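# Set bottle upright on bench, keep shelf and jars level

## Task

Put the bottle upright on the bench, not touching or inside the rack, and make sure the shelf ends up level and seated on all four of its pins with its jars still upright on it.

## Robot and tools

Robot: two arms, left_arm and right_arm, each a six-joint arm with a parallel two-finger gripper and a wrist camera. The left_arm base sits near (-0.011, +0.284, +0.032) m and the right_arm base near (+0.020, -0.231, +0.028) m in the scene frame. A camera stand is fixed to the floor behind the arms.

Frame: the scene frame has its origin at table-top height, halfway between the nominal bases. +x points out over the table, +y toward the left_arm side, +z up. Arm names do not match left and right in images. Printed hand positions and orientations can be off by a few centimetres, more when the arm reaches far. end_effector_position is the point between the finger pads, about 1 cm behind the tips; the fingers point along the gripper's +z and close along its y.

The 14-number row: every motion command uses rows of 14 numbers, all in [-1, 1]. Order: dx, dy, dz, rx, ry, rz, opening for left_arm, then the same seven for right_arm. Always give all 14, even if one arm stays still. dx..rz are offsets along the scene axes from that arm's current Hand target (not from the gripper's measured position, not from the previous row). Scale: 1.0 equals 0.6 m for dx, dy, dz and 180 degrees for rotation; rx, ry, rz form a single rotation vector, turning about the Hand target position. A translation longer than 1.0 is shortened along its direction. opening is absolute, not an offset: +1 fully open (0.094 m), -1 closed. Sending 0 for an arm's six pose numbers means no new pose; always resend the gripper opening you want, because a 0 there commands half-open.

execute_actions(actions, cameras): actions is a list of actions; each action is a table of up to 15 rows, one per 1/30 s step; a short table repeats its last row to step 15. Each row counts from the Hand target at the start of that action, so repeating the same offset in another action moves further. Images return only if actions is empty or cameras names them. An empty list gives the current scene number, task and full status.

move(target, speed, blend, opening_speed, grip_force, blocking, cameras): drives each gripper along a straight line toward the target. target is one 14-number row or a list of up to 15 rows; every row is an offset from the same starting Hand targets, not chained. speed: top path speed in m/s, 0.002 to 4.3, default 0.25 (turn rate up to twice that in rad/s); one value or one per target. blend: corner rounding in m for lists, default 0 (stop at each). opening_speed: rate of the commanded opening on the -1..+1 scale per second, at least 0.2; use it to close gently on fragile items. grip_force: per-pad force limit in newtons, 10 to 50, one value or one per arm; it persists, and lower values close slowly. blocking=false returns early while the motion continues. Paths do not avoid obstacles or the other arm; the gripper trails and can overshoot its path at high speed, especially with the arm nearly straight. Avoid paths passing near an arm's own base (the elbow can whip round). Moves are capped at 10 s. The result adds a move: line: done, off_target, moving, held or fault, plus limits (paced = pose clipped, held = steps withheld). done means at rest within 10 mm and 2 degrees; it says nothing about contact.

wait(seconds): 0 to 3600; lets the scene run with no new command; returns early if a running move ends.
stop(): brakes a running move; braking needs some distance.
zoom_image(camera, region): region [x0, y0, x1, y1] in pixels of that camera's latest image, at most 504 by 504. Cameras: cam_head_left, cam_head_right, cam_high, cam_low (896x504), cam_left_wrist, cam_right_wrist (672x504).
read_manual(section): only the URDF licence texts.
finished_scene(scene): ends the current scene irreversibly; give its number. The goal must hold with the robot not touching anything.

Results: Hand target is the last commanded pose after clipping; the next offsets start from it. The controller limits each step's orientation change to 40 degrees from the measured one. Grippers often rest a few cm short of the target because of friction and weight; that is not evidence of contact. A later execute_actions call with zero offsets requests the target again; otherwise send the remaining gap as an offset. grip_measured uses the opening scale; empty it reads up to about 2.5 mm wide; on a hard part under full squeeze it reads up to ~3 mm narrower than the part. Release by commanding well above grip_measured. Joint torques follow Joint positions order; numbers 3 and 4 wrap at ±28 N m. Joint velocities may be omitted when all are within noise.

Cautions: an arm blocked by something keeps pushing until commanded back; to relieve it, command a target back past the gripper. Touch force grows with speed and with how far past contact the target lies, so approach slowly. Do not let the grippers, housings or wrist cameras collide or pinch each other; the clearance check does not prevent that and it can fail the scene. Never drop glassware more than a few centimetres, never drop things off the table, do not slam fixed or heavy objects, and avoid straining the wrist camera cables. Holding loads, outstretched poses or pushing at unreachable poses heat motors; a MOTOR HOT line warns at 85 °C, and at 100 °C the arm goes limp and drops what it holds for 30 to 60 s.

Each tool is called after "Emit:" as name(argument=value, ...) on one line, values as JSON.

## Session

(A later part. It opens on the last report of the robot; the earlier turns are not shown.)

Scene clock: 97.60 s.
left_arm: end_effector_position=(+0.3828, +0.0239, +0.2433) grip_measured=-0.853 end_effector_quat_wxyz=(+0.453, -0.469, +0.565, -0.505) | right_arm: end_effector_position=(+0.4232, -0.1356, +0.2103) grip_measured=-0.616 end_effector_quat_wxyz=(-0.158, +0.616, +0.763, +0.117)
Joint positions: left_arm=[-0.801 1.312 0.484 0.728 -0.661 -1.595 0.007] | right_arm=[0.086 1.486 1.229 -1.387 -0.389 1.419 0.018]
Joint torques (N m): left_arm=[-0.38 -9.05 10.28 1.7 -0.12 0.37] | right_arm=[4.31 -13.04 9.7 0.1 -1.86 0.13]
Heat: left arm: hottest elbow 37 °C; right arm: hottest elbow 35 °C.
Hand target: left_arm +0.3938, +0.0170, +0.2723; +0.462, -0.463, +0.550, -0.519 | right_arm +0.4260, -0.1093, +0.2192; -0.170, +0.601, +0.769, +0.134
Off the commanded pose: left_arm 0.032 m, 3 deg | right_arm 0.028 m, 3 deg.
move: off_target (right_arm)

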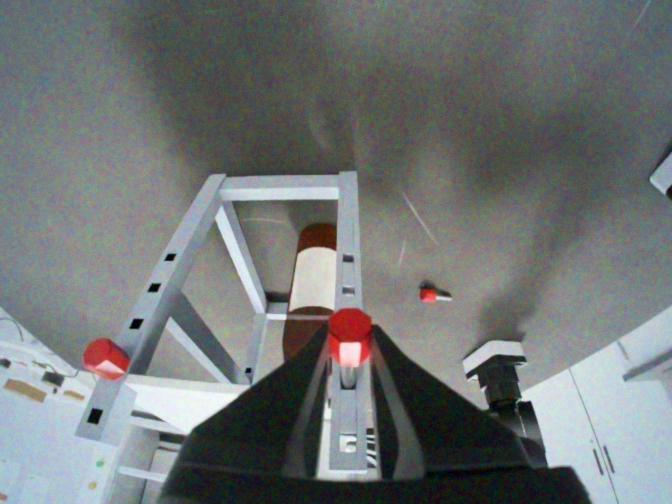

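Emit:
wait(seconds=0, cameras=["all"])

Scene clock: 98.90 s.
left_arm: end_effector_position=(+0.3828, +0.0239, +0.2433) grip_measured=-0.853 end_effector_quat_wxyz=(+0.453, -0.469, +0.565, -0.505) | right_arm: end_effector_position=(+0.4232, -0.1355, +0.2103) grip_measured=-0.616 end_effector_quat_wxyz=(-0.158, +0.616, +0.763, +0.117)
Joint positions: left_arm=[-0.801 1.312 0.484 0.728 -0.661 -1.595 0.007] | right_arm=[0.086 1.486 1.229 -1.387 -0.389 1.419 0.018]
Joint torques (N m): left_arm=[-0.26 -8.94 10.29 1.7 -0.13 0.37] | right_arm=[3.96 -13.51 9.74 0.21 -1.87 0.11]
Heat: left arm: hottest elbow 37 °C; right arm: hottest elbow 35 °C.
Hand target: left_arm +0.3938, +0.0170, +0.2723; +0.462, -0.463, +0.550, -0.519 | right_arm +0.4260, -0.1092, +0.2192; -0.170, +0.601, +0.769, +0.134
Tool commands: left_gripper/opening=-0.97 right_gripper/opening=-0.85
Off the commanded pose: left_arm 0.032 m, 3 deg | right_arm 0.028 m, 3 deg.

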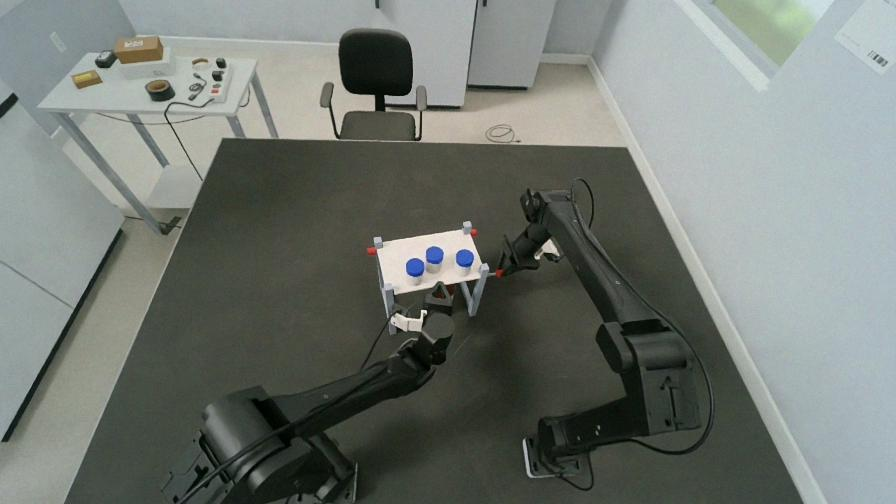

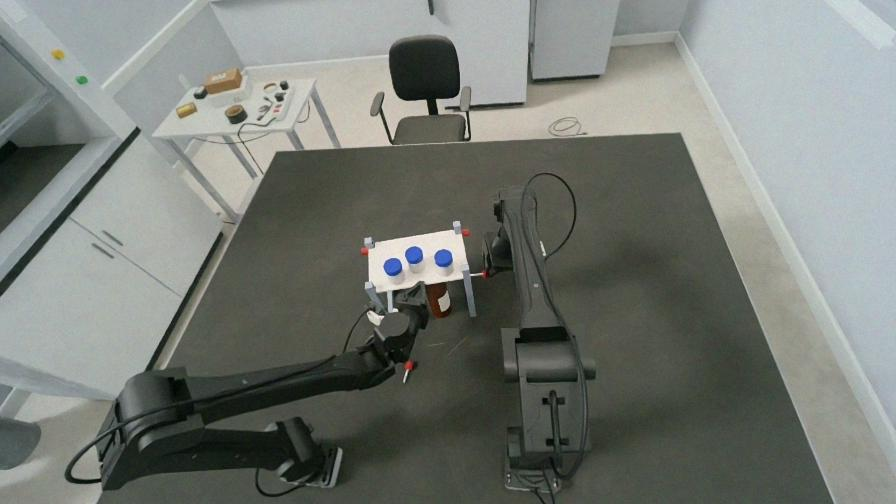

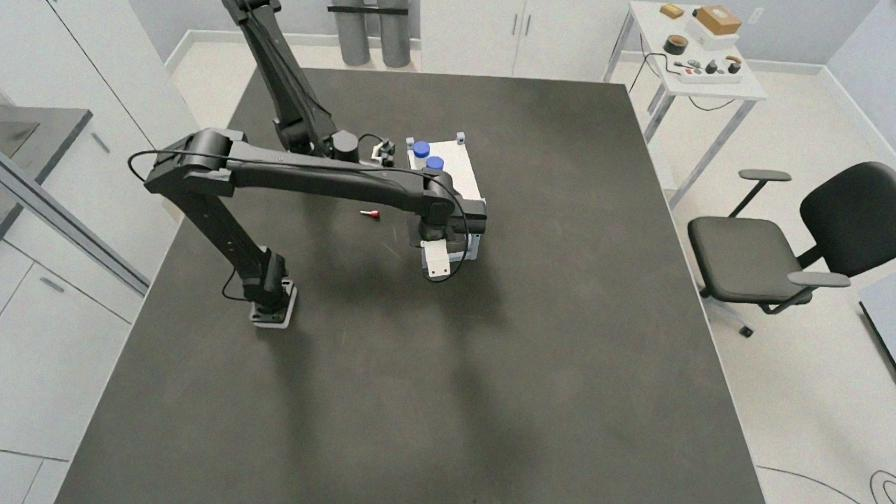

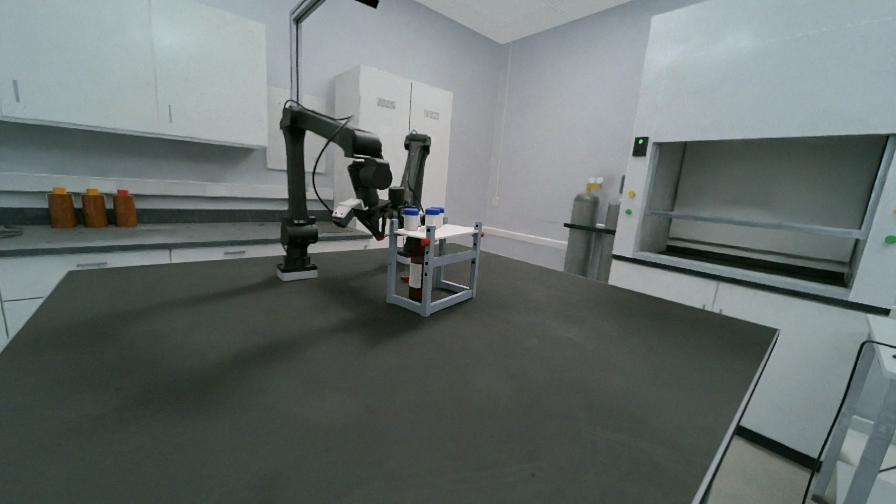

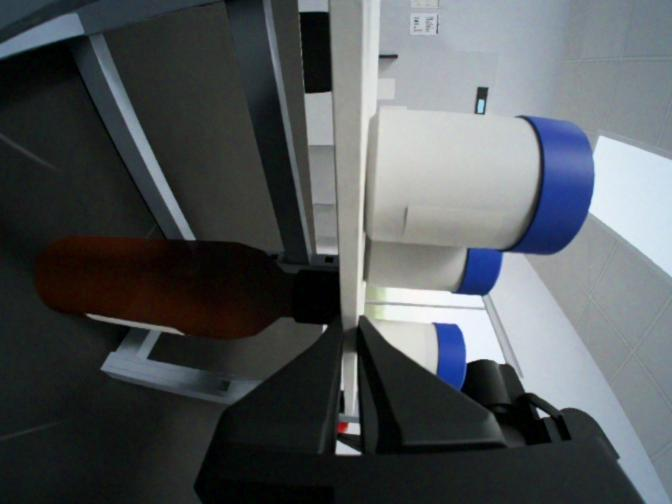

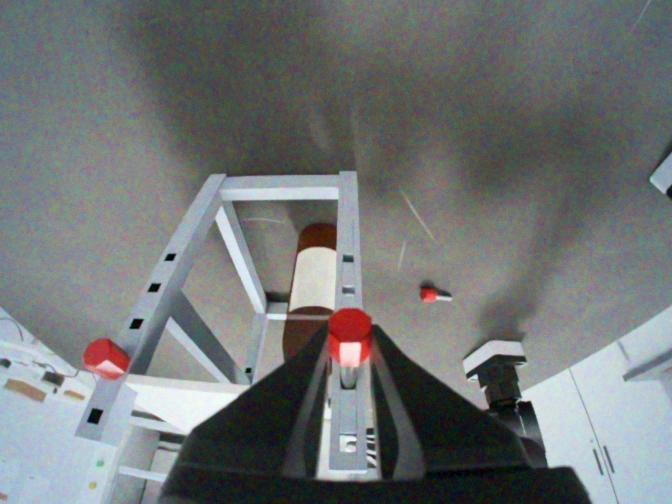

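Emit:
zoom_image(camera="cam_head_left", region=[440, 240, 540, 300])

Emit:
zoom_image(camera="cam_head_right", region=[430, 240, 510, 300])

Emit:
zoom_image(camera="cam_left_wrist", region=[260, 230, 420, 450])

Scaled by 5.040.

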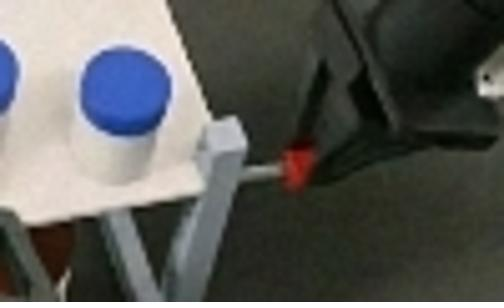

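Scaled by 6.300.

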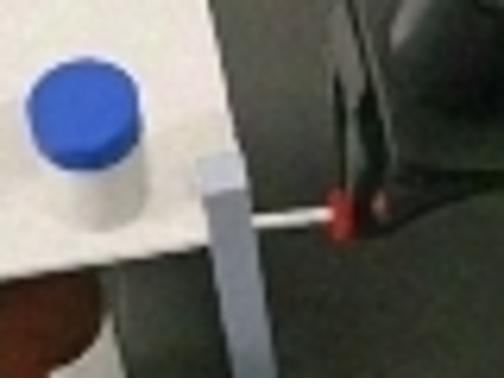

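Scaled by 2.291 from the camera's image (finer frame: 960x720).

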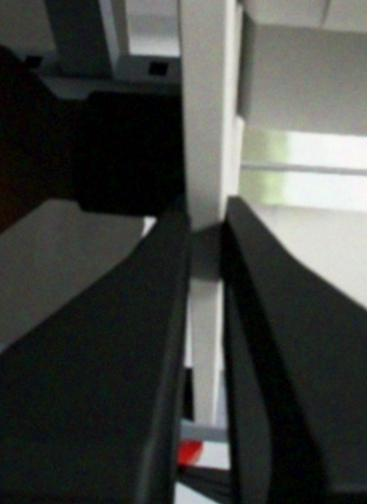

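Emit:
move(target=[[0,0,0,0,0,0,-0.97,0.008,-0.030,0,0,0,0,-0.85],[0,0,0,0,0,0,-0.97,0.002,-0.008,-0.015,0,0,0,-0.85],[0,0,0,0,0,0,-0.97,0.002,-0.008,-0.035,0,0,0.01,-0.85],[0,0,0,0,0,0,-0.97,0.002,-0.008,-0.025,0,0,-0.02,-0.85],[0,0,0,0,0,0,-0.97,-0.008,-0.010,-0.035,0,0,-0.01,-0.85],[0,0,0,0,0,0,-0.97,0.008,-0.004,-0.035,0,0,0.01,-0.85],[0,0,0,0,0,0,-0.97,0.0,0.005,-0.03,0,0,0,-0.85]], speed=0.06, blend=0.002, cameras=["cam_right_wrist"])

Emit:
zoom_image(camera="cam_right_wrist", region=[300, 320, 400, 410])

Scene clock: 103.13 s.
left_arm: end_effector_position=(+0.3828, +0.0239, +0.2433) grip_measured=-0.853 end_effector_quat_wxyz=(+0.453, -0.469, +0.565, -0.505) | right_arm: end_effector_position=(+0.4237, -0.1359, +0.2093) grip_measured=-0.616 end_effector_quat_wxyz=(-0.153, +0.618, +0.760, +0.133)
Joint positions: left_arm=[-0.801 1.312 0.484 0.728 -0.661 -1.595 0.007] | right_arm=[0.078 1.471 1.208 -1.354 -0.406 1.422 0.018]
Joint torques (N m): left_arm=[-0.26 -9 10.29 1.72 -0.12 0.37] | right_arm=[5.3 -10.29 8.55 0.73 -1.26 0.11]
Heat: left arm: hottest elbow 38 °C; right arm: hottest elbow 35 °C.
Hand target: left_arm +0.3938, +0.0170, +0.2723; +0.462, -0.463, +0.550, -0.519 | right_arm +0.4261, -0.1061, +0.2012; -0.170, +0.601, +0.769, +0.134
Off the commanded pose: left_arm 0.032 m, 3 deg | right_arm 0.031 m, 3 deg.
move: off_target (right_arm)

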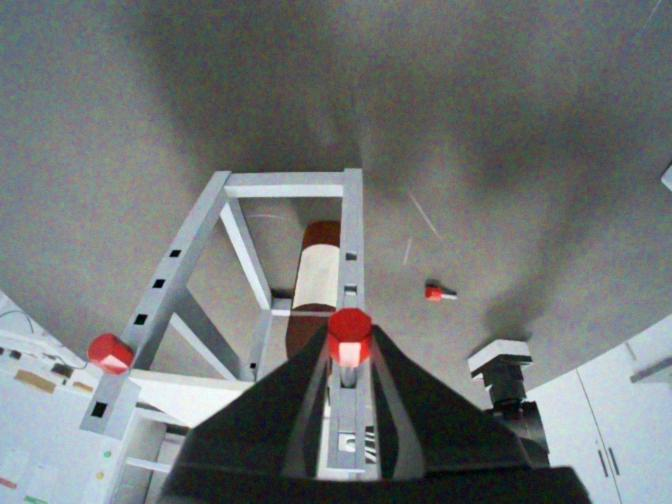

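Scaled by 5.040 from the camera's image (finer frame: 960x720).

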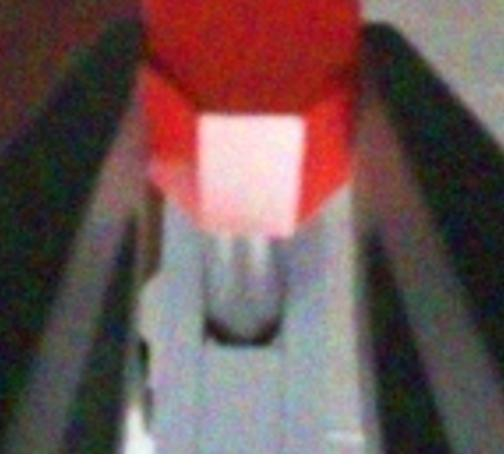

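Emit:
move(target=[[0,0,0,0,0,0,-0.97,0.0073,-0.0765,0.038,0,0,0,-0.85],[0,0,0,0,0,0,-0.97,0.0025,-0.0552,0.0212,0,0,0,-0.85]], speed=0.08, cameras=["cam_right_wrist"])

Emit:
zoom_image(camera="cam_right_wrist", region=[300, 320, 400, 410])

Scene clock: 105.47 s.
left_arm: end_effector_position=(+0.3828, +0.0239, +0.2433) grip_measured=-0.853 end_effector_quat_wxyz=(+0.453, -0.469, +0.565, -0.505) | right_arm: end_effector_position=(+0.4236, -0.1395, +0.2103) grip_measured=-0.616 end_effector_quat_wxyz=(-0.177, +0.604, +0.766, +0.133)
Joint positions: left_arm=[-0.801 1.312 0.484 0.728 -0.661 -1.595 0.007] | right_arm=[0.058 1.499 1.233 -1.405 -0.435 1.359 0.018]
Joint torques (N m): left_arm=[-0.32 -9.05 10.3 1.7 -0.13 0.38] | right_arm=[0.73 -13.63 8.92 0.12 -0.02 -0.05]
Heat: left arm: hottest elbow 38 °C; right arm: hottest elbow 36 °C.
Hand target: left_arm +0.3938, +0.0170, +0.2723; +0.462, -0.463, +0.550, -0.519 | right_arm +0.4274, -0.1394, +0.2139; -0.170, +0.601, +0.769, +0.134
Off the commanded pose: left_arm 0.032 m, 3 deg | right_arm 0.005 m, 1 deg.
move: done

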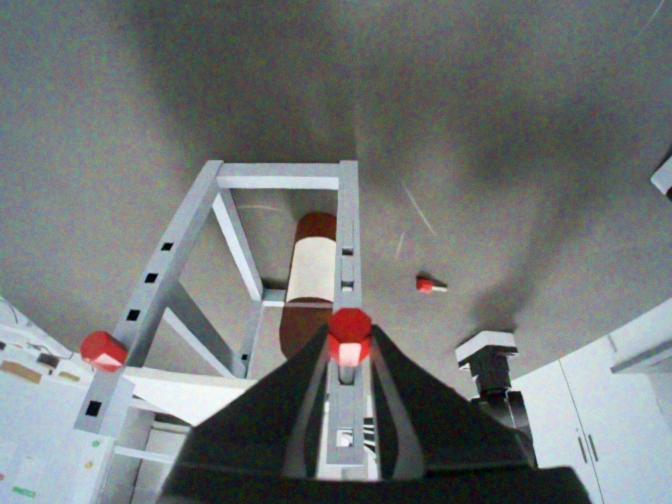

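Scaled by 5.040 from the camera's image (finer frame: 960x720).

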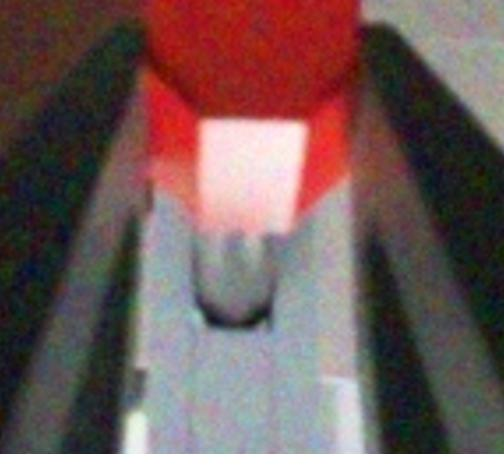

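Emit:
move(target=[[0,0,0,0,0,0,-0.97,-0.004,0.015,0.003,0,0,0,-0.85]], speed=0.03, cameras=["cam_right_wrist"])

Emit:
zoom_image(camera="cam_right_wrist", region=[300, 320, 400, 410])

Scene clock: 106.83 s.
left_arm: end_effector_position=(+0.3828, +0.0239, +0.2433) grip_measured=-0.853 end_effector_quat_wxyz=(+0.453, -0.469, +0.565, -0.505) | right_arm: end_effector_position=(+0.4232, -0.1371, +0.2100) grip_measured=-0.616 end_effector_quat_wxyz=(-0.176, +0.605, +0.765, +0.130)
Joint positions: left_arm=[-0.801 1.312 0.484 0.728 -0.661 -1.595 0.007] | right_arm=[0.066 1.499 1.233 -1.404 -0.432 1.371 0.018]
Joint torques (N m): left_arm=[-0.26 -9.05 10.29 1.69 -0.13 0.37] | right_arm=[1.79 -13.8 8.5 0.34 -0.24 0.03]
Heat: left arm: hottest elbow 38 °C; right arm: hottest elbow 36 °C.
Hand target: left_arm +0.3938, +0.0170, +0.2723; +0.462, -0.463, +0.550, -0.519 | right_arm +0.4250, -0.1303, +0.2156; -0.171, +0.601, +0.769, +0.134
Off the commanded pose: left_arm 0.032 m, 3 deg | right_arm 0.009 m, 1 deg.
move: done

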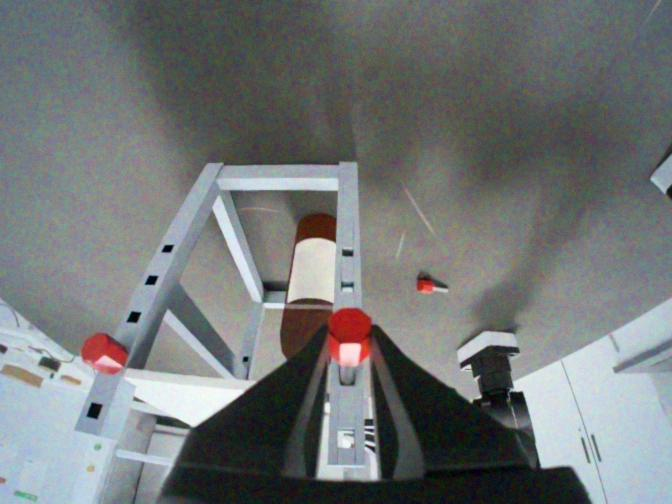

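Scaled by 5.040 from the camera's image (finer frame: 960x720).

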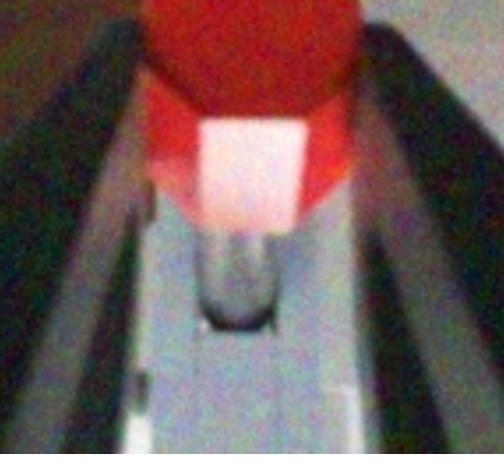

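Emit:
move(target=[[0,0,0,0,0,0,-0.97,0.002,-0.010,0,0.006,0.002,0,-0.85],[0,0,0,0,0,0,-0.97,0,0.002,0,0.010,0.003,0,-0.85],[0,0,0,0,0,0,-0.97,-0.001,0.006,0,0.035,0.011,0,-0.85],[0,0,0,0,0,0,-0.97,-0.002,0.012,0,0.02,0.006,0.006,-0.85],[0,0,0,0,0,0,-0.97,-0.003,0.015,0,0.035,0.011,-0.006,-0.85],[0,0,0,0,0,0,-0.97,-0.003,0.015,0,0.02,0.006,0,-0.85]], speed=0.05, blend=0.002, cameras=["cam_right_wrist"])

Emit:
zoom_image(camera="cam_right_wrist", region=[300, 320, 400, 410])

Scene clock: 110.67 s.
left_arm: end_effector_position=(+0.3828, +0.0239, +0.2433) grip_measured=-0.853 end_effector_quat_wxyz=(+0.453, -0.469, +0.565, -0.505) | right_arm: end_effector_position=(+0.4240, -0.1369, +0.2100) grip_measured=-0.616 end_effector_quat_wxyz=(-0.197, +0.606, +0.757, +0.147)
Joint positions: left_arm=[-0.801 1.312 0.484 0.728 -0.661 -1.595 0.007] | right_arm=[0.046 1.51 1.233 -1.411 -0.483 1.356 0.018]
Joint torques (N m): left_arm=[-0.32 -9 10.28 1.68 -0.12 0.37] | right_arm=[3.19 -14.04 8.17 0.46 -0.72 0.1]
Heat: left arm: hottest elbow 38 °C; right arm: hottest elbow 36 °C.
Hand target: left_arm +0.3938, +0.0170, +0.2723; +0.462, -0.463, +0.550, -0.519 | right_arm +0.4233, -0.1214, +0.2156; -0.197, +0.597, +0.763, +0.152
Off the commanded pose: left_arm 0.032 m, 3 deg | right_arm 0.017 m, 1 deg.
move: off_target (right_arm)

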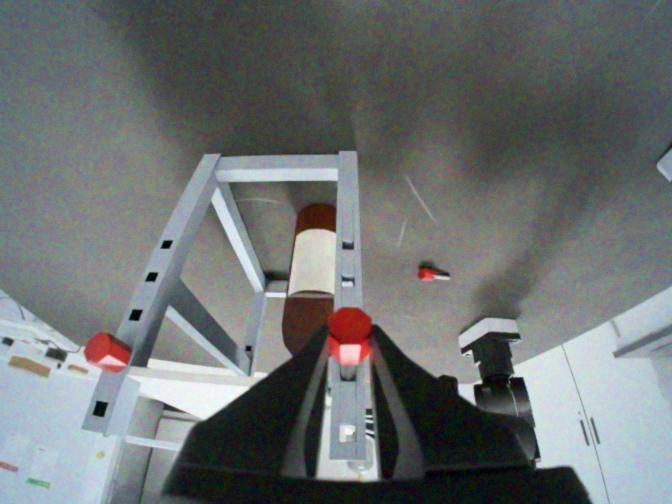

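Scaled by 5.040 from the camera's image (finer frame: 960x720).

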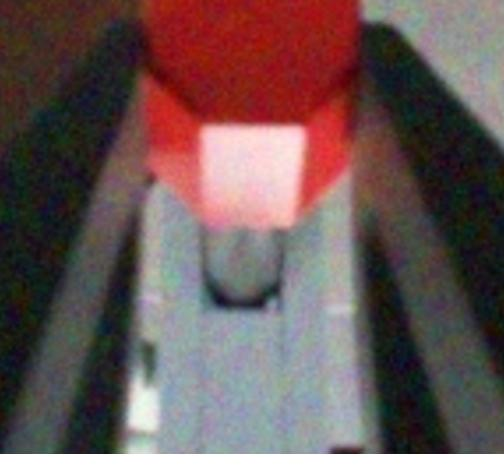

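Emit:
move(target=[[0,0,0,0,0,0,-0.97,0.004,-0.012,0,0,0,0.015,-0.85],[0,0,0,0,0,0,-0.97,0.002,-0.004,-0.004,0,0,0.025,-0.85],[0,0,0,0,0,0,-0.97,0.002,0,-0.004,0,0,0.035,-0.85],[0,0,0,0,0,0,-0.97,0,0.006,-0.004,0.01,0.003,0.025,-0.85],[0,0,0,0,0,0,-0.97,0,0.010,-0.004,-0.01,-0.003,0.035,-0.85],[0,0,0,0,0,0,-0.97,0,0.010,-0.004,0,0,0.028,-0.85]], speed=0.05, blend=0.002, cameras=["cam_right_wrist"])

Emit:
zoom_image(camera="cam_right_wrist", region=[300, 320, 400, 410])

Scene clock: 115.43 s.
left_arm: end_effector_position=(+0.3828, +0.0239, +0.2433) grip_measured=-0.853 end_effector_quat_wxyz=(+0.453, -0.469, +0.565, -0.505) | right_arm: end_effector_position=(+0.4246, -0.1358, +0.2100) grip_measured=-0.616 end_effector_quat_wxyz=(-0.189, +0.582, +0.779, +0.137)
Joint positions: left_arm=[-0.801 1.312 0.484 0.728 -0.661 -1.595 0.007] | right_arm=[0.06 1.519 1.249 -1.427 -0.455 1.302 0.018]
Joint torques (N m): left_arm=[-0.32 -9.05 10.28 1.69 -0.13 0.37] | right_arm=[3.31 -12.51 8.84 -0.46 -1.37 -0.15]
Heat: left arm: hottest elbow 38 °C; right arm: hottest elbow 36 °C.
Hand target: left_arm +0.3938, +0.0170, +0.2723; +0.462, -0.463, +0.550, -0.519 | right_arm +0.4233, -0.1154, +0.2133; -0.203, +0.563, +0.788, +0.144
Off the commanded pose: left_arm 0.032 m, 3 deg | right_arm 0.021 m, 3 deg.
move: off_target (right_arm)

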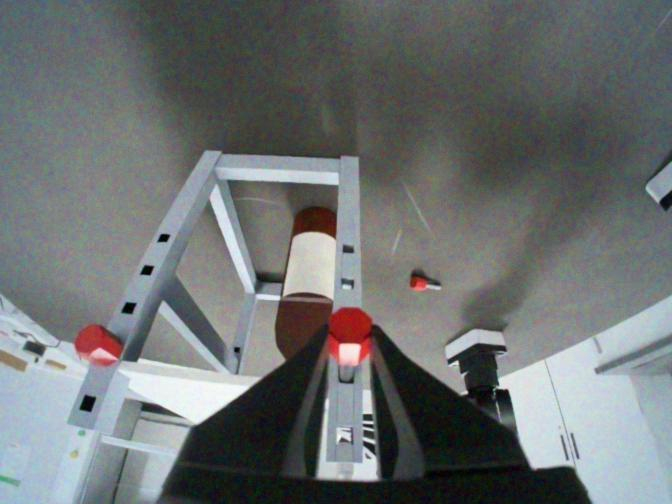

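Scaled by 5.040 from the camera's image (finer frame: 960x720).

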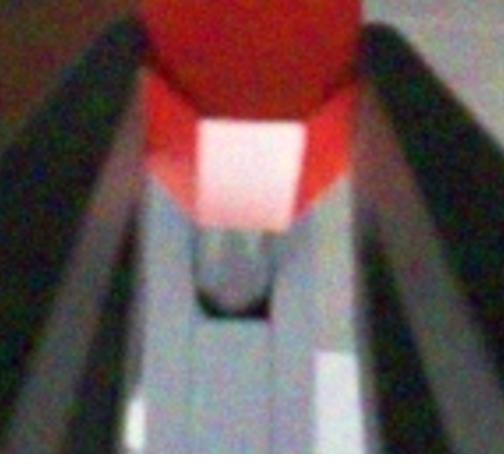

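Emit:
move(target=[[0,0,0,0,0,0,-0.97,0.006,-0.012,-0.01,0,0,0,-0.85],[0,0,0,0,0,0,-0.97,0.001,0.012,-0.01,0,0,0.015,-0.85],[0,0,0,0,0,0,-0.97,0.001,0.012,-0.01,0,0,-0.015,-0.85],[0,0,0,0,0,0,-0.97,0.001,0.012,-0.01,-0.03,-0.01,0,-0.85],[0,0,0,0,0,0,-0.97,0.001,0.012,0.01,0.02,0.006,0,-0.85],[0,0,0,0,0,0,-0.97,0.001,0.012,0.01,0.0,0.0,0.015,-0.85],[0,0,0,0,0,0,-0.97,0.001,0.012,0.01,-0.03,-0.01,-0.01,-0.85],[0,0,0,0,0,0,-0.97,0.001,0.012,0.02,-0.01,0,0.01,-0.85],[0,0,0,0,0,0,-0.97,0.001,0.012,-0.02,-0.01,0,-0.01,-0.85],[0,0,0,0,0,0,-0.97,0.001,0.012,0,0,0,0,-0.85]], speed=0.08, blend=0.002, cameras=["cam_right_wrist","cam_head_right","cam_head_left"])

Emit:
zoom_image(camera="cam_right_wrist", region=[300, 320, 400, 410])

Emit:
zoom_image(camera="cam_head_right", region=[450, 250, 500, 290])

Emit:
zoom_image(camera="cam_head_left", region=[470, 250, 520, 290])

Scene clock: 122.33 s.
left_arm: end_effector_position=(+0.3828, +0.0239, +0.2433) grip_measured=-0.853 end_effector_quat_wxyz=(+0.453, -0.469, +0.565, -0.505) | right_arm: end_effector_position=(+0.4258, -0.1299, +0.2143) grip_measured=-0.616 end_effector_quat_wxyz=(-0.184, +0.586, +0.778, +0.133)
Joint positions: left_arm=[-0.801 1.312 0.484 0.728 -0.661 -1.595 0.007] | right_arm=[0.078 1.515 1.259 -1.428 -0.445 1.33 0.018]
Joint torques (N m): left_arm=[-0.26 -9 10.25 1.7 -0.13 0.36] | right_arm=[3.02 -12.22 8.14 0.09 -1.84 -0.19]
Heat: left arm: hottest elbow 39 °C; right arm: hottest elbow 37 °C.
Hand target: left_arm +0.3938, +0.0170, +0.2723; +0.462, -0.463, +0.550, -0.519 | right_arm +0.4238, -0.1082, +0.2133; -0.203, +0.563, +0.788, +0.144
Off the commanded pose: left_arm 0.032 m, 3 deg | right_arm 0.022 m, 4 deg.
move: off_target (right_arm)
Images, in order (width x height): cam_head_left 896x504, cam_head_right 896x504, cam_right_wrist 672x504.

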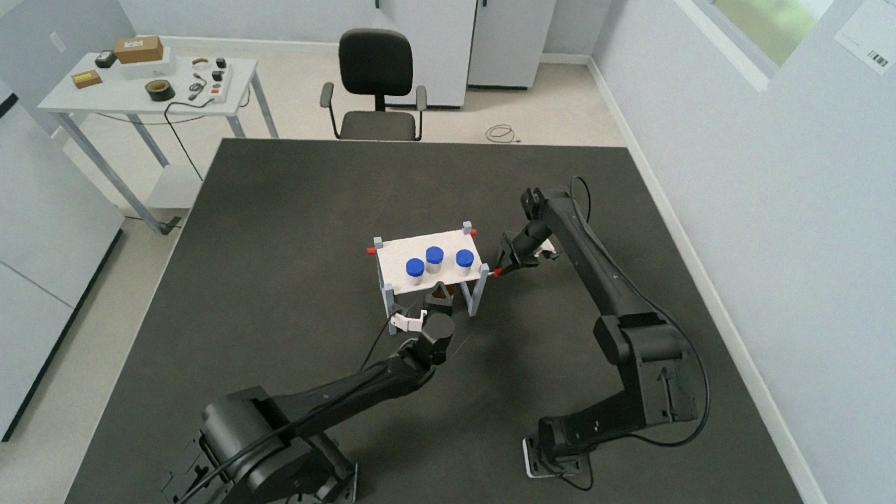

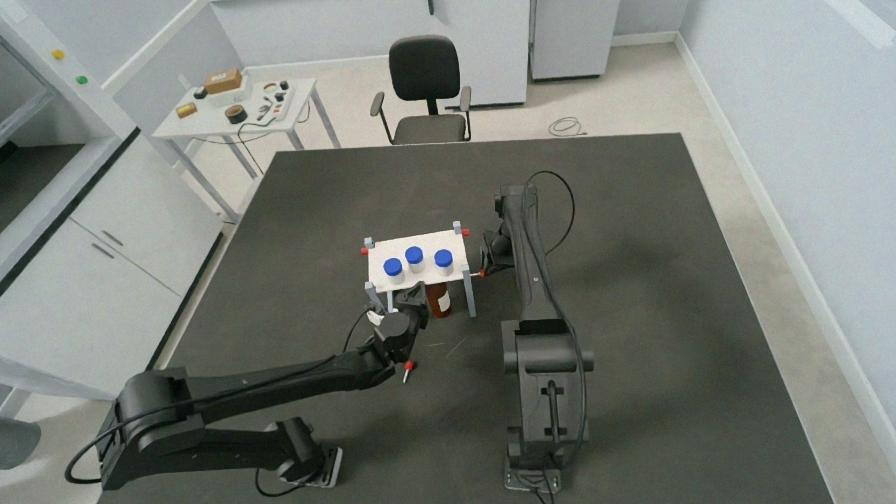

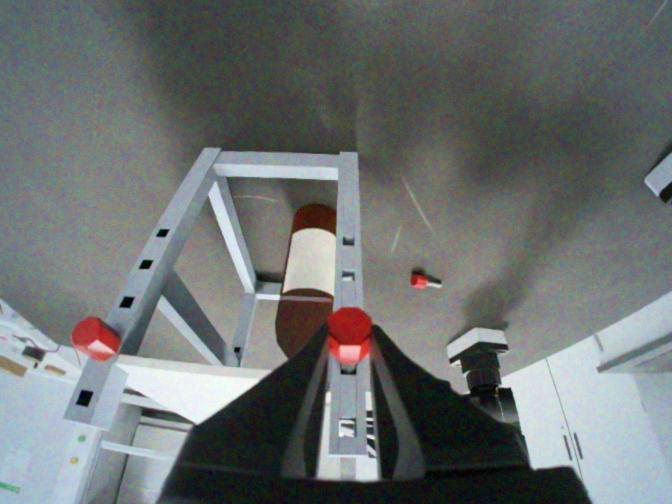

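Scaled by 5.040 from the camera's image (finer frame: 960x720).

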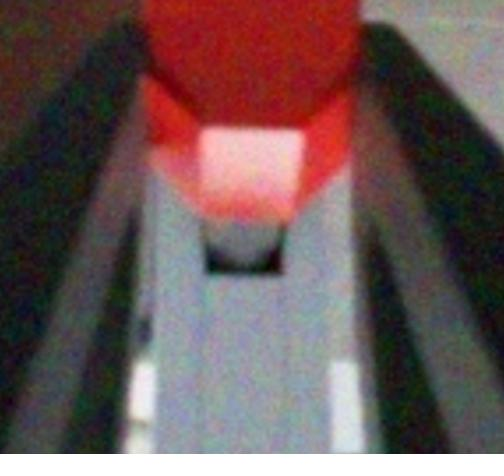

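Scaled by 10.080.

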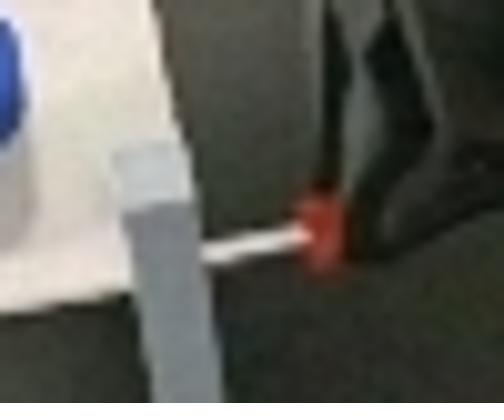

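Scaled by 10.080.

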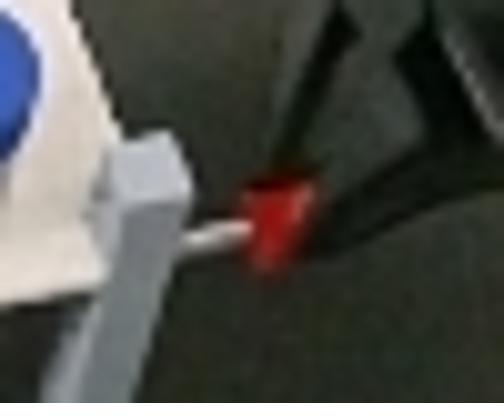

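Emit:
move(target=[[0,0,0,0,0,0,-0.97,0.001,-0.008,-0.015,0,0,0,-0.85],[0,0,0,0,0,0,-0.97,0,0.004,-0.015,0,0,0.015,-0.85],[0,0,0,0,0,0,-0.97,0,0.006,-0.025,0,0,-0.01,-0.85],[0,0,0,0,0,0,-0.97,0,0.006,-0.025,-0.03,-0.01,0,-0.85],[0,0,0,0,0,0,-0.97,0,0.008,-0.01,0.02,0.006,0,-0.85],[0,0,0,0,0,0,-0.97,0,0.008,-0.02,0.0,0.0,0.015,-0.85],[0,0,0,0,0,0,-0.97,0,0.010,-0.03,-0.03,-0.01,-0.01,-0.85],[0,0,0,0,0,0,-0.97,0.006,0.012,-0.02,-0.01,0,0.01,-0.85],[0,0,0,0,0,0,-0.97,-0.006,0.012,-0.03,-0.01,0,-0.01,-0.85],[0,0,0,0,0,0,-0.97,0.0,0.012,-0.02,0,0,0,-0.85]], speed=0.08, blend=0.002, cameras=["cam_right_wrist"])

Emit:
zoom_image(camera="cam_right_wrist", region=[300, 320, 400, 410])

Scene clock: 128.53 s.
left_arm: end_effector_position=(+0.3828, +0.0239, +0.2433) grip_measured=-0.853 end_effector_quat_wxyz=(+0.453, -0.469, +0.565, -0.505) | right_arm: end_effector_position=(+0.4256, -0.1296, +0.2135) grip_measured=-0.616 end_effector_quat_wxyz=(-0.175, +0.588, +0.777, +0.139)
Joint positions: left_arm=[-0.801 1.312 0.484 0.728 -0.661 -1.595 0.007] | right_arm=[0.079 1.5 1.242 -1.401 -0.443 1.343 0.018]
Joint torques (N m): left_arm=[-0.32 -9 10.26 1.68 -0.13 0.38] | right_arm=[4.48 -10.75 7.76 0.5 -1.94 -0.15]
Heat: left arm: hottest elbow 39 °C; right arm: hottest elbow 37 °C.
Hand target: left_arm +0.3938, +0.0170, +0.2723; +0.462, -0.463, +0.550, -0.519 | right_arm +0.4239, -0.1010, +0.2012; -0.203, +0.563, +0.788, +0.144
Off the commanded pose: left_arm 0.032 m, 3 deg | right_arm 0.031 m, 5 deg.
move: off_target (right_arm)

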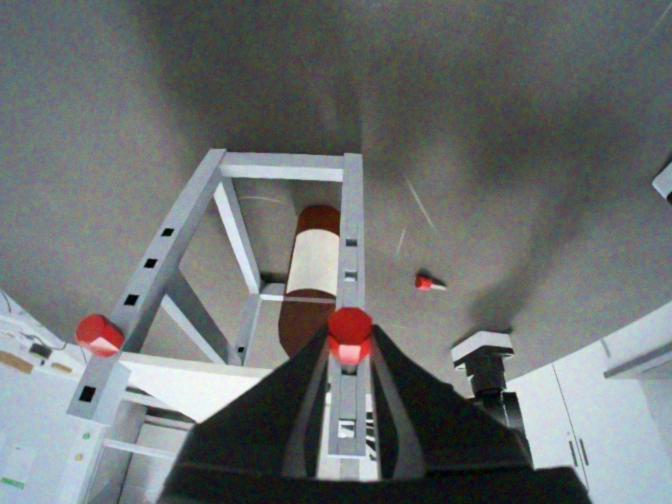

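Scaled by 5.040 from the camera's image (finer frame: 960x720).

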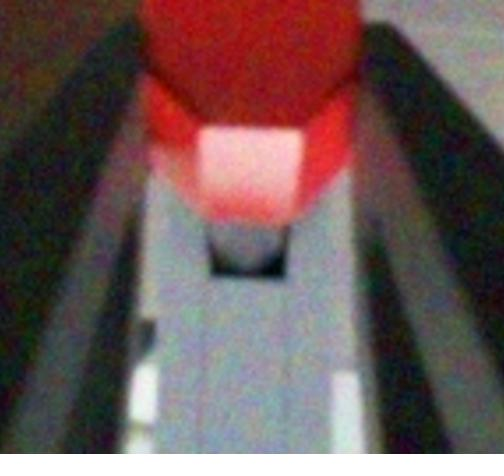

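Emit:
move(target=[[0,0,0,0,0,0,-0.97,0.012,-0.048,-0.01,0,0,0,-0.85],[0,0,0,0,0,0,-0.97,0.010,-0.036,-0.03,0.015,0.005,0,-0.85],[0,0,0,0,0,0,-0.97,0.006,-0.024,-0.03,0.01,0,0,-0.85],[0,0,0,0,0,0,-0.97,0,0,-0.015,0,0,0.015,-0.85],[0,0,0,0,0,0,-0.97,0,0,-0.02,-0.02,-0.007,-0.01,-0.85],[0,0,0,0,0,0,-0.97,0,0,-0.01,0.02,0.007,0.01,-0.85],[0,0,0,0,0,0,-0.97,0,0.004,-0.01,0,0,0,-0.85]], speed=0.08, blend=0.002, cameras=["cam_right_wrist"])

Emit:
zoom_image(camera="cam_right_wrist", region=[300, 320, 400, 410])

Scene clock: 132.87 s.
left_arm: end_effector_position=(+0.3828, +0.0239, +0.2433) grip_measured=-0.853 end_effector_quat_wxyz=(+0.453, -0.469, +0.565, -0.505) | right_arm: end_effector_position=(+0.4249, -0.1302, +0.2122) grip_measured=-0.616 end_effector_quat_wxyz=(-0.183, +0.584, +0.776, +0.152)
Joint positions: left_arm=[-0.801 1.312 0.484 0.728 -0.661 -1.595 0.007] | right_arm=[0.066 1.5 1.232 -1.395 -0.472 1.323 0.018]
Joint torques (N m): left_arm=[-0.32 -9.05 10.28 1.69 -0.13 0.37] | right_arm=[6.01 -10.29 7.45 0.85 -0.87 0.07]
Heat: left arm: hottest elbow 39 °C; right arm: hottest elbow 36 °C.
Hand target: left_arm +0.3938, +0.0170, +0.2723; +0.462, -0.463, +0.550, -0.519 | right_arm +0.4239, -0.0986, +0.1952; -0.203, +0.563, +0.788, +0.144
Off the commanded pose: left_arm 0.032 m, 3 deg | right_arm 0.036 m, 4 deg.
move: off_target (right_arm)

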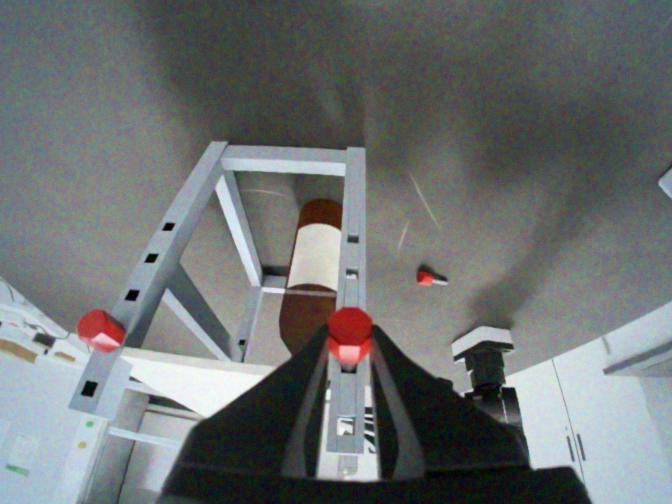

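Scaled by 5.040 from the camera's image (finer frame: 960x720).

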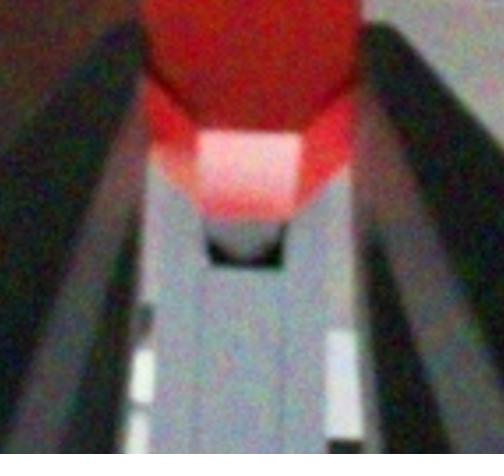

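Emit:
wait(seconds=0, cameras=["cam_left_wrist"])

Emit:
zoom_image(camera="cam_left_wrist", region=[310, 370, 380, 450])

Scene clock: 133.13 s.
left_arm: end_effector_position=(+0.3828, +0.0239, +0.2433) grip_measured=-0.853 end_effector_quat_wxyz=(+0.453, -0.469, +0.565, -0.505) | right_arm: end_effector_position=(+0.4249, -0.1302, +0.2122) grip_measured=-0.616 end_effector_quat_wxyz=(-0.183, +0.584, +0.776, +0.152)
Joint positions: left_arm=[-0.801 1.312 0.484 0.728 -0.661 -1.595 0.007] | right_arm=[0.066 1.5 1.232 -1.395 -0.472 1.323 0.018]
Joint torques (N m): left_arm=[-0.32 -9.11 10.28 1.69 -0.13 0.38] | right_arm=[5.83 -10.46 7.68 1.01 -0.89 0.08]
Heat: left arm: hottest elbow 39 °C; right arm: hottest elbow 36 °C.
Hand target: left_arm +0.3938, +0.0170, +0.2723; +0.462, -0.463, +0.550, -0.519 | right_arm +0.4239, -0.0986, +0.1952; -0.203, +0.563, +0.788, +0.144
Tool commands: left_gripper/opening=-0.97 right_gripper/opening=-0.85
Off the commanded pose: left_arm 0.032 m, 3 deg | right_arm 0.036 m, 4 deg.

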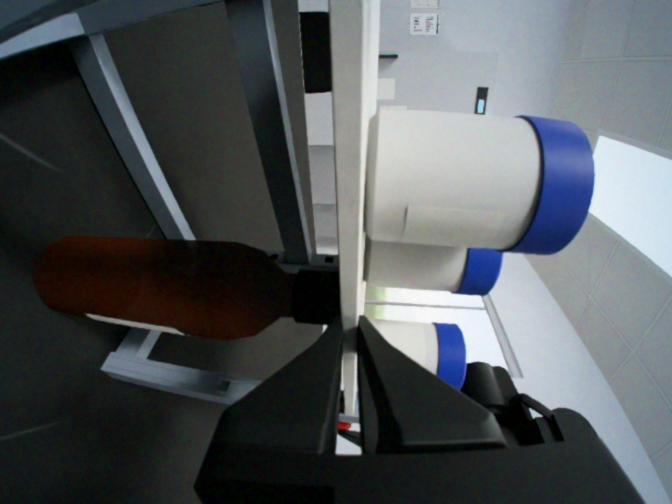

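Scaled by 6.300 from the camera's image (finer frame: 960x720).

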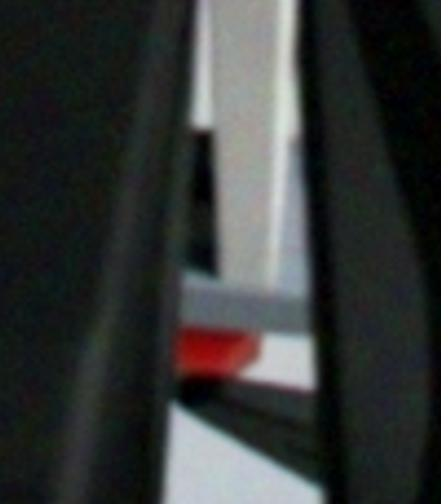

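Emit:
move(target=[0,0,0.025,0,0,0,-0.97,0.004,-0.015,0,0,0,0,-0.85], speed=0.05, cameras=["cam_left_wrist","cam_right_wrist"])

Emit:
zoom_image(camera="cam_left_wrist", region=[310, 370, 380, 450])

Scene clock: 135.47 s.
left_arm: end_effector_position=(+0.3822, +0.0251, +0.2505) grip_measured=-0.855 end_effector_quat_wxyz=(+0.452, -0.469, +0.571, -0.500) | right_arm: end_effector_position=(+0.4248, -0.1303, +0.2123) grip_measured=-0.616 end_effector_quat_wxyz=(-0.183, +0.584, +0.776, +0.152)
Joint positions: left_arm=[-0.8 1.277 0.494 0.667 -0.66 -1.595 0.007] | right_arm=[0.066 1.5 1.232 -1.395 -0.472 1.323 0.018]
Joint torques (N m): left_arm=[-0.38 -9.17 11.07 1.69 -0.18 0.37] | right_arm=[4.07 -9.23 8.16 0.46 -0.8 -0.15]
Heat: left arm: hottest elbow 39 °C; right arm: hottest elbow 36 °C.
Hand target: left_arm +0.3939, +0.0171, +0.2874; +0.462, -0.463, +0.550, -0.519 | right_arm +0.4263, -0.1076, +0.1953; -0.203, +0.563, +0.788, +0.144
Off the commanded pose: left_arm 0.039 m, 3 deg | right_arm 0.028 m, 4 deg.
move: off_target (left_arm, right_arm)

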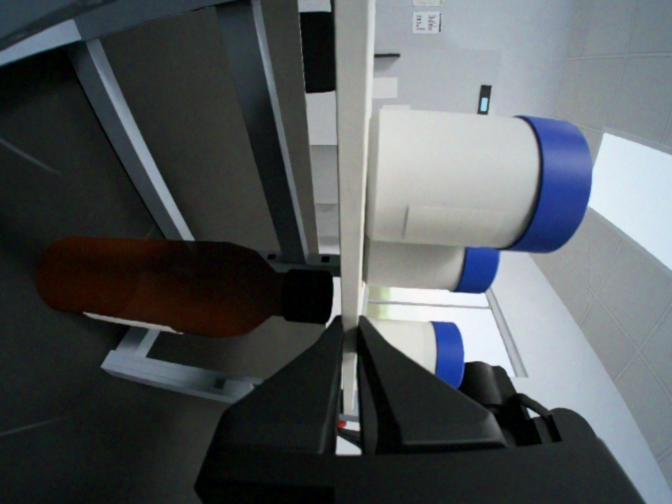

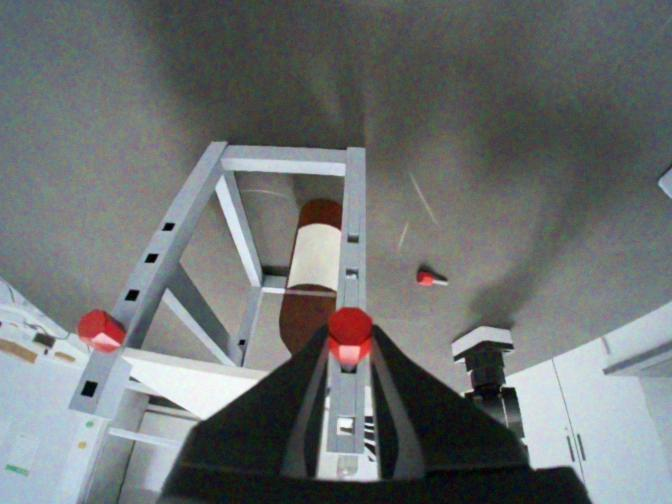

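Scaled by 6.300 from the camera's image (finer frame: 960x720).

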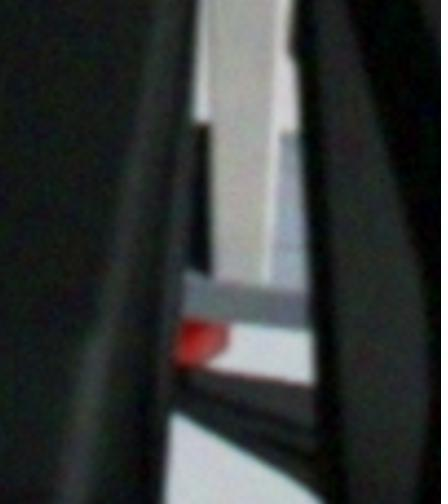

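Emit:
move(target=[[0,0,0,0,0,0,-0.97,-0.001,0.008,0.01,0,0,0.012,-0.85],[0,0,0,0,0,0,-0.97,-0.002,0.012,0.01,0,0,-0.012,-0.85],[0,0,0,0,0,0,-0.97,-0.003,0.018,0.0,-0.02,-0.007,0,-0.85],[0,0,0,0,0,0,-0.97,-0.005,0.024,0.01,0.02,0.006,0,-0.85],[0,0,0,0,0,0,-0.97,-0.006,0.028,0.01,0.0,0.0,0.012,-0.85],[0,0,0,0,0,0,-0.97,-0.006,0.03,0.01,0,0,-0.01,-0.85],[0,0,0,0,0,0,-0.97,-0.006,0.03,0.01,0,0,0,-0.85]], speed=0.08, blend=0.002, cameras=["cam_right_wrist"])

Emit:
zoom_image(camera="cam_right_wrist", region=[300, 320, 400, 410])

Scene clock: 139.27 s.
left_arm: end_effector_position=(+0.3822, +0.0251, +0.2504) grip_measured=-0.855 end_effector_quat_wxyz=(+0.452, -0.469, +0.571, -0.499) | right_arm: end_effector_position=(+0.4253, -0.1297, +0.2130) grip_measured=-0.616 end_effector_quat_wxyz=(-0.181, +0.591, +0.773, +0.145)
Joint positions: left_arm=[-0.8 1.277 0.494 0.667 -0.66 -1.595 0.007] | right_arm=[0.073 1.501 1.238 -1.399 -0.459 1.347 0.018]
Joint torques (N m): left_arm=[-0.38 -9.35 11.08 1.78 -0.18 0.37] | right_arm=[6.59 -10.58 7.79 0.79 -1.46 0.05]
Heat: left arm: hottest elbow 39 °C; right arm: hottest elbow 36 °C.
Hand target: left_arm +0.3939, +0.0171, +0.2873; +0.462, -0.463, +0.550, -0.519 | right_arm +0.4227, -0.0896, +0.2014; -0.203, +0.563, +0.788, +0.144
Off the commanded pose: left_arm 0.040 m, 4 deg | right_arm 0.042 m, 5 deg.
move: off_target (right_arm)

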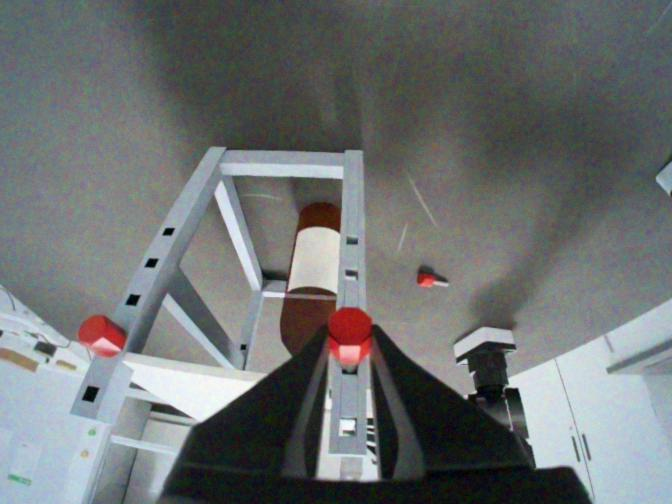

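Scaled by 5.040 from the camera's image (finer frame: 960x720).

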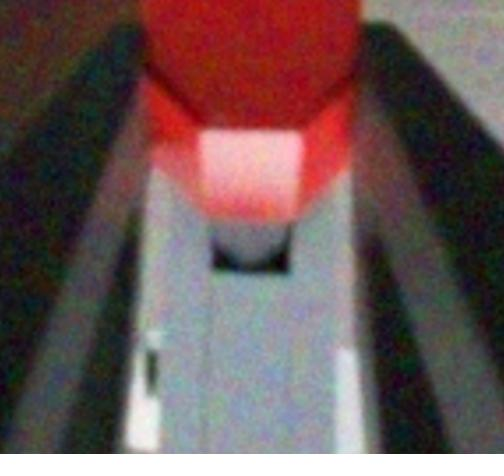

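Emit:
move(target=[[0,0,0,0,0,0,-0.97,0.008,-0.035,0.015,0,0,0,-0.85],[0,0,0,0,0,0,-0.97,0.006,-0.030,0.04,0,0,0,-0.85],[0,0,0,0,0,0,-0.97,0.004,-0.018,0.04,0,0,-0.01,-0.85],[0,0,0,0,0,0,-0.97,0.001,-0.006,0.035,0,0,0.01,-0.85],[0,0,0,0,0,0,-0.97,0,0,0.045,-0.02,-0.007,-0.01,-0.85],[0,0,0,0,0,0,-0.97,0,0,0.05,0.02,0.007,0.01,-0.85],[0,0,0,0,0,0,-0.97,0,0,0.045,-0.01,0,0,-0.85]], speed=0.08, blend=0.002, cameras=["cam_right_wrist"])

Emit:
zoom_image(camera="cam_right_wrist", region=[300, 320, 400, 410])

Scene clock: 143.67 s.
left_arm: end_effector_position=(+0.3822, +0.0251, +0.2506) grip_measured=-0.855 end_effector_quat_wxyz=(+0.452, -0.469, +0.571, -0.500) | right_arm: end_effector_position=(+0.4198, -0.1163, +0.2154) grip_measured=-0.616 end_effector_quat_wxyz=(-0.197, +0.592, +0.773, +0.119)
Joint positions: left_arm=[-0.8 1.277 0.494 0.667 -0.66 -1.595 0.007] | right_arm=[0.111 1.521 1.267 -1.451 -0.446 1.376 0.018]
Joint torques (N m): left_arm=[-0.5 -9.29 11.12 1.8 -0.18 0.37] | right_arm=[5.13 -13.74 10.03 0.03 -0.95 -0.02]
Heat: left arm: hottest elbow 39 °C; right arm: hottest elbow 37 °C.
Hand target: left_arm +0.3938, +0.0171, +0.2874; +0.462, -0.463, +0.550, -0.519 | right_arm +0.4227, -0.0896, +0.2283; -0.194, +0.566, +0.790, +0.131
Off the commanded pose: left_arm 0.039 m, 3 deg | right_arm 0.030 m, 4 deg.
move: off_target (right_arm)

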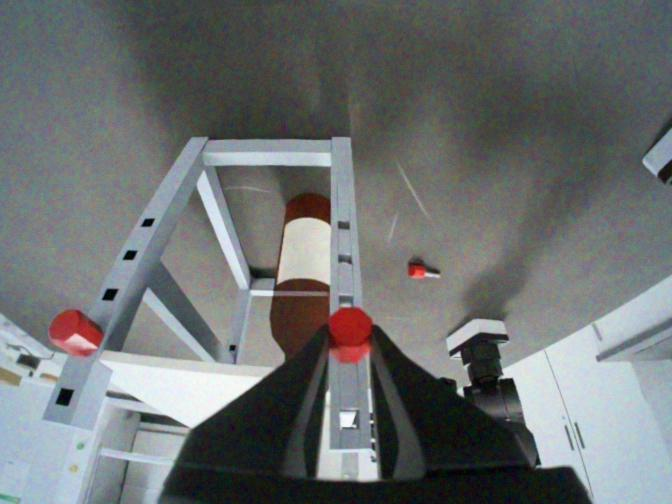

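Scaled by 5.040 from the camera's image (finer frame: 960x720).

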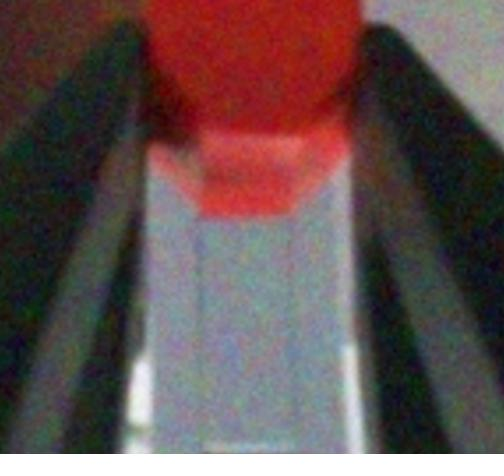

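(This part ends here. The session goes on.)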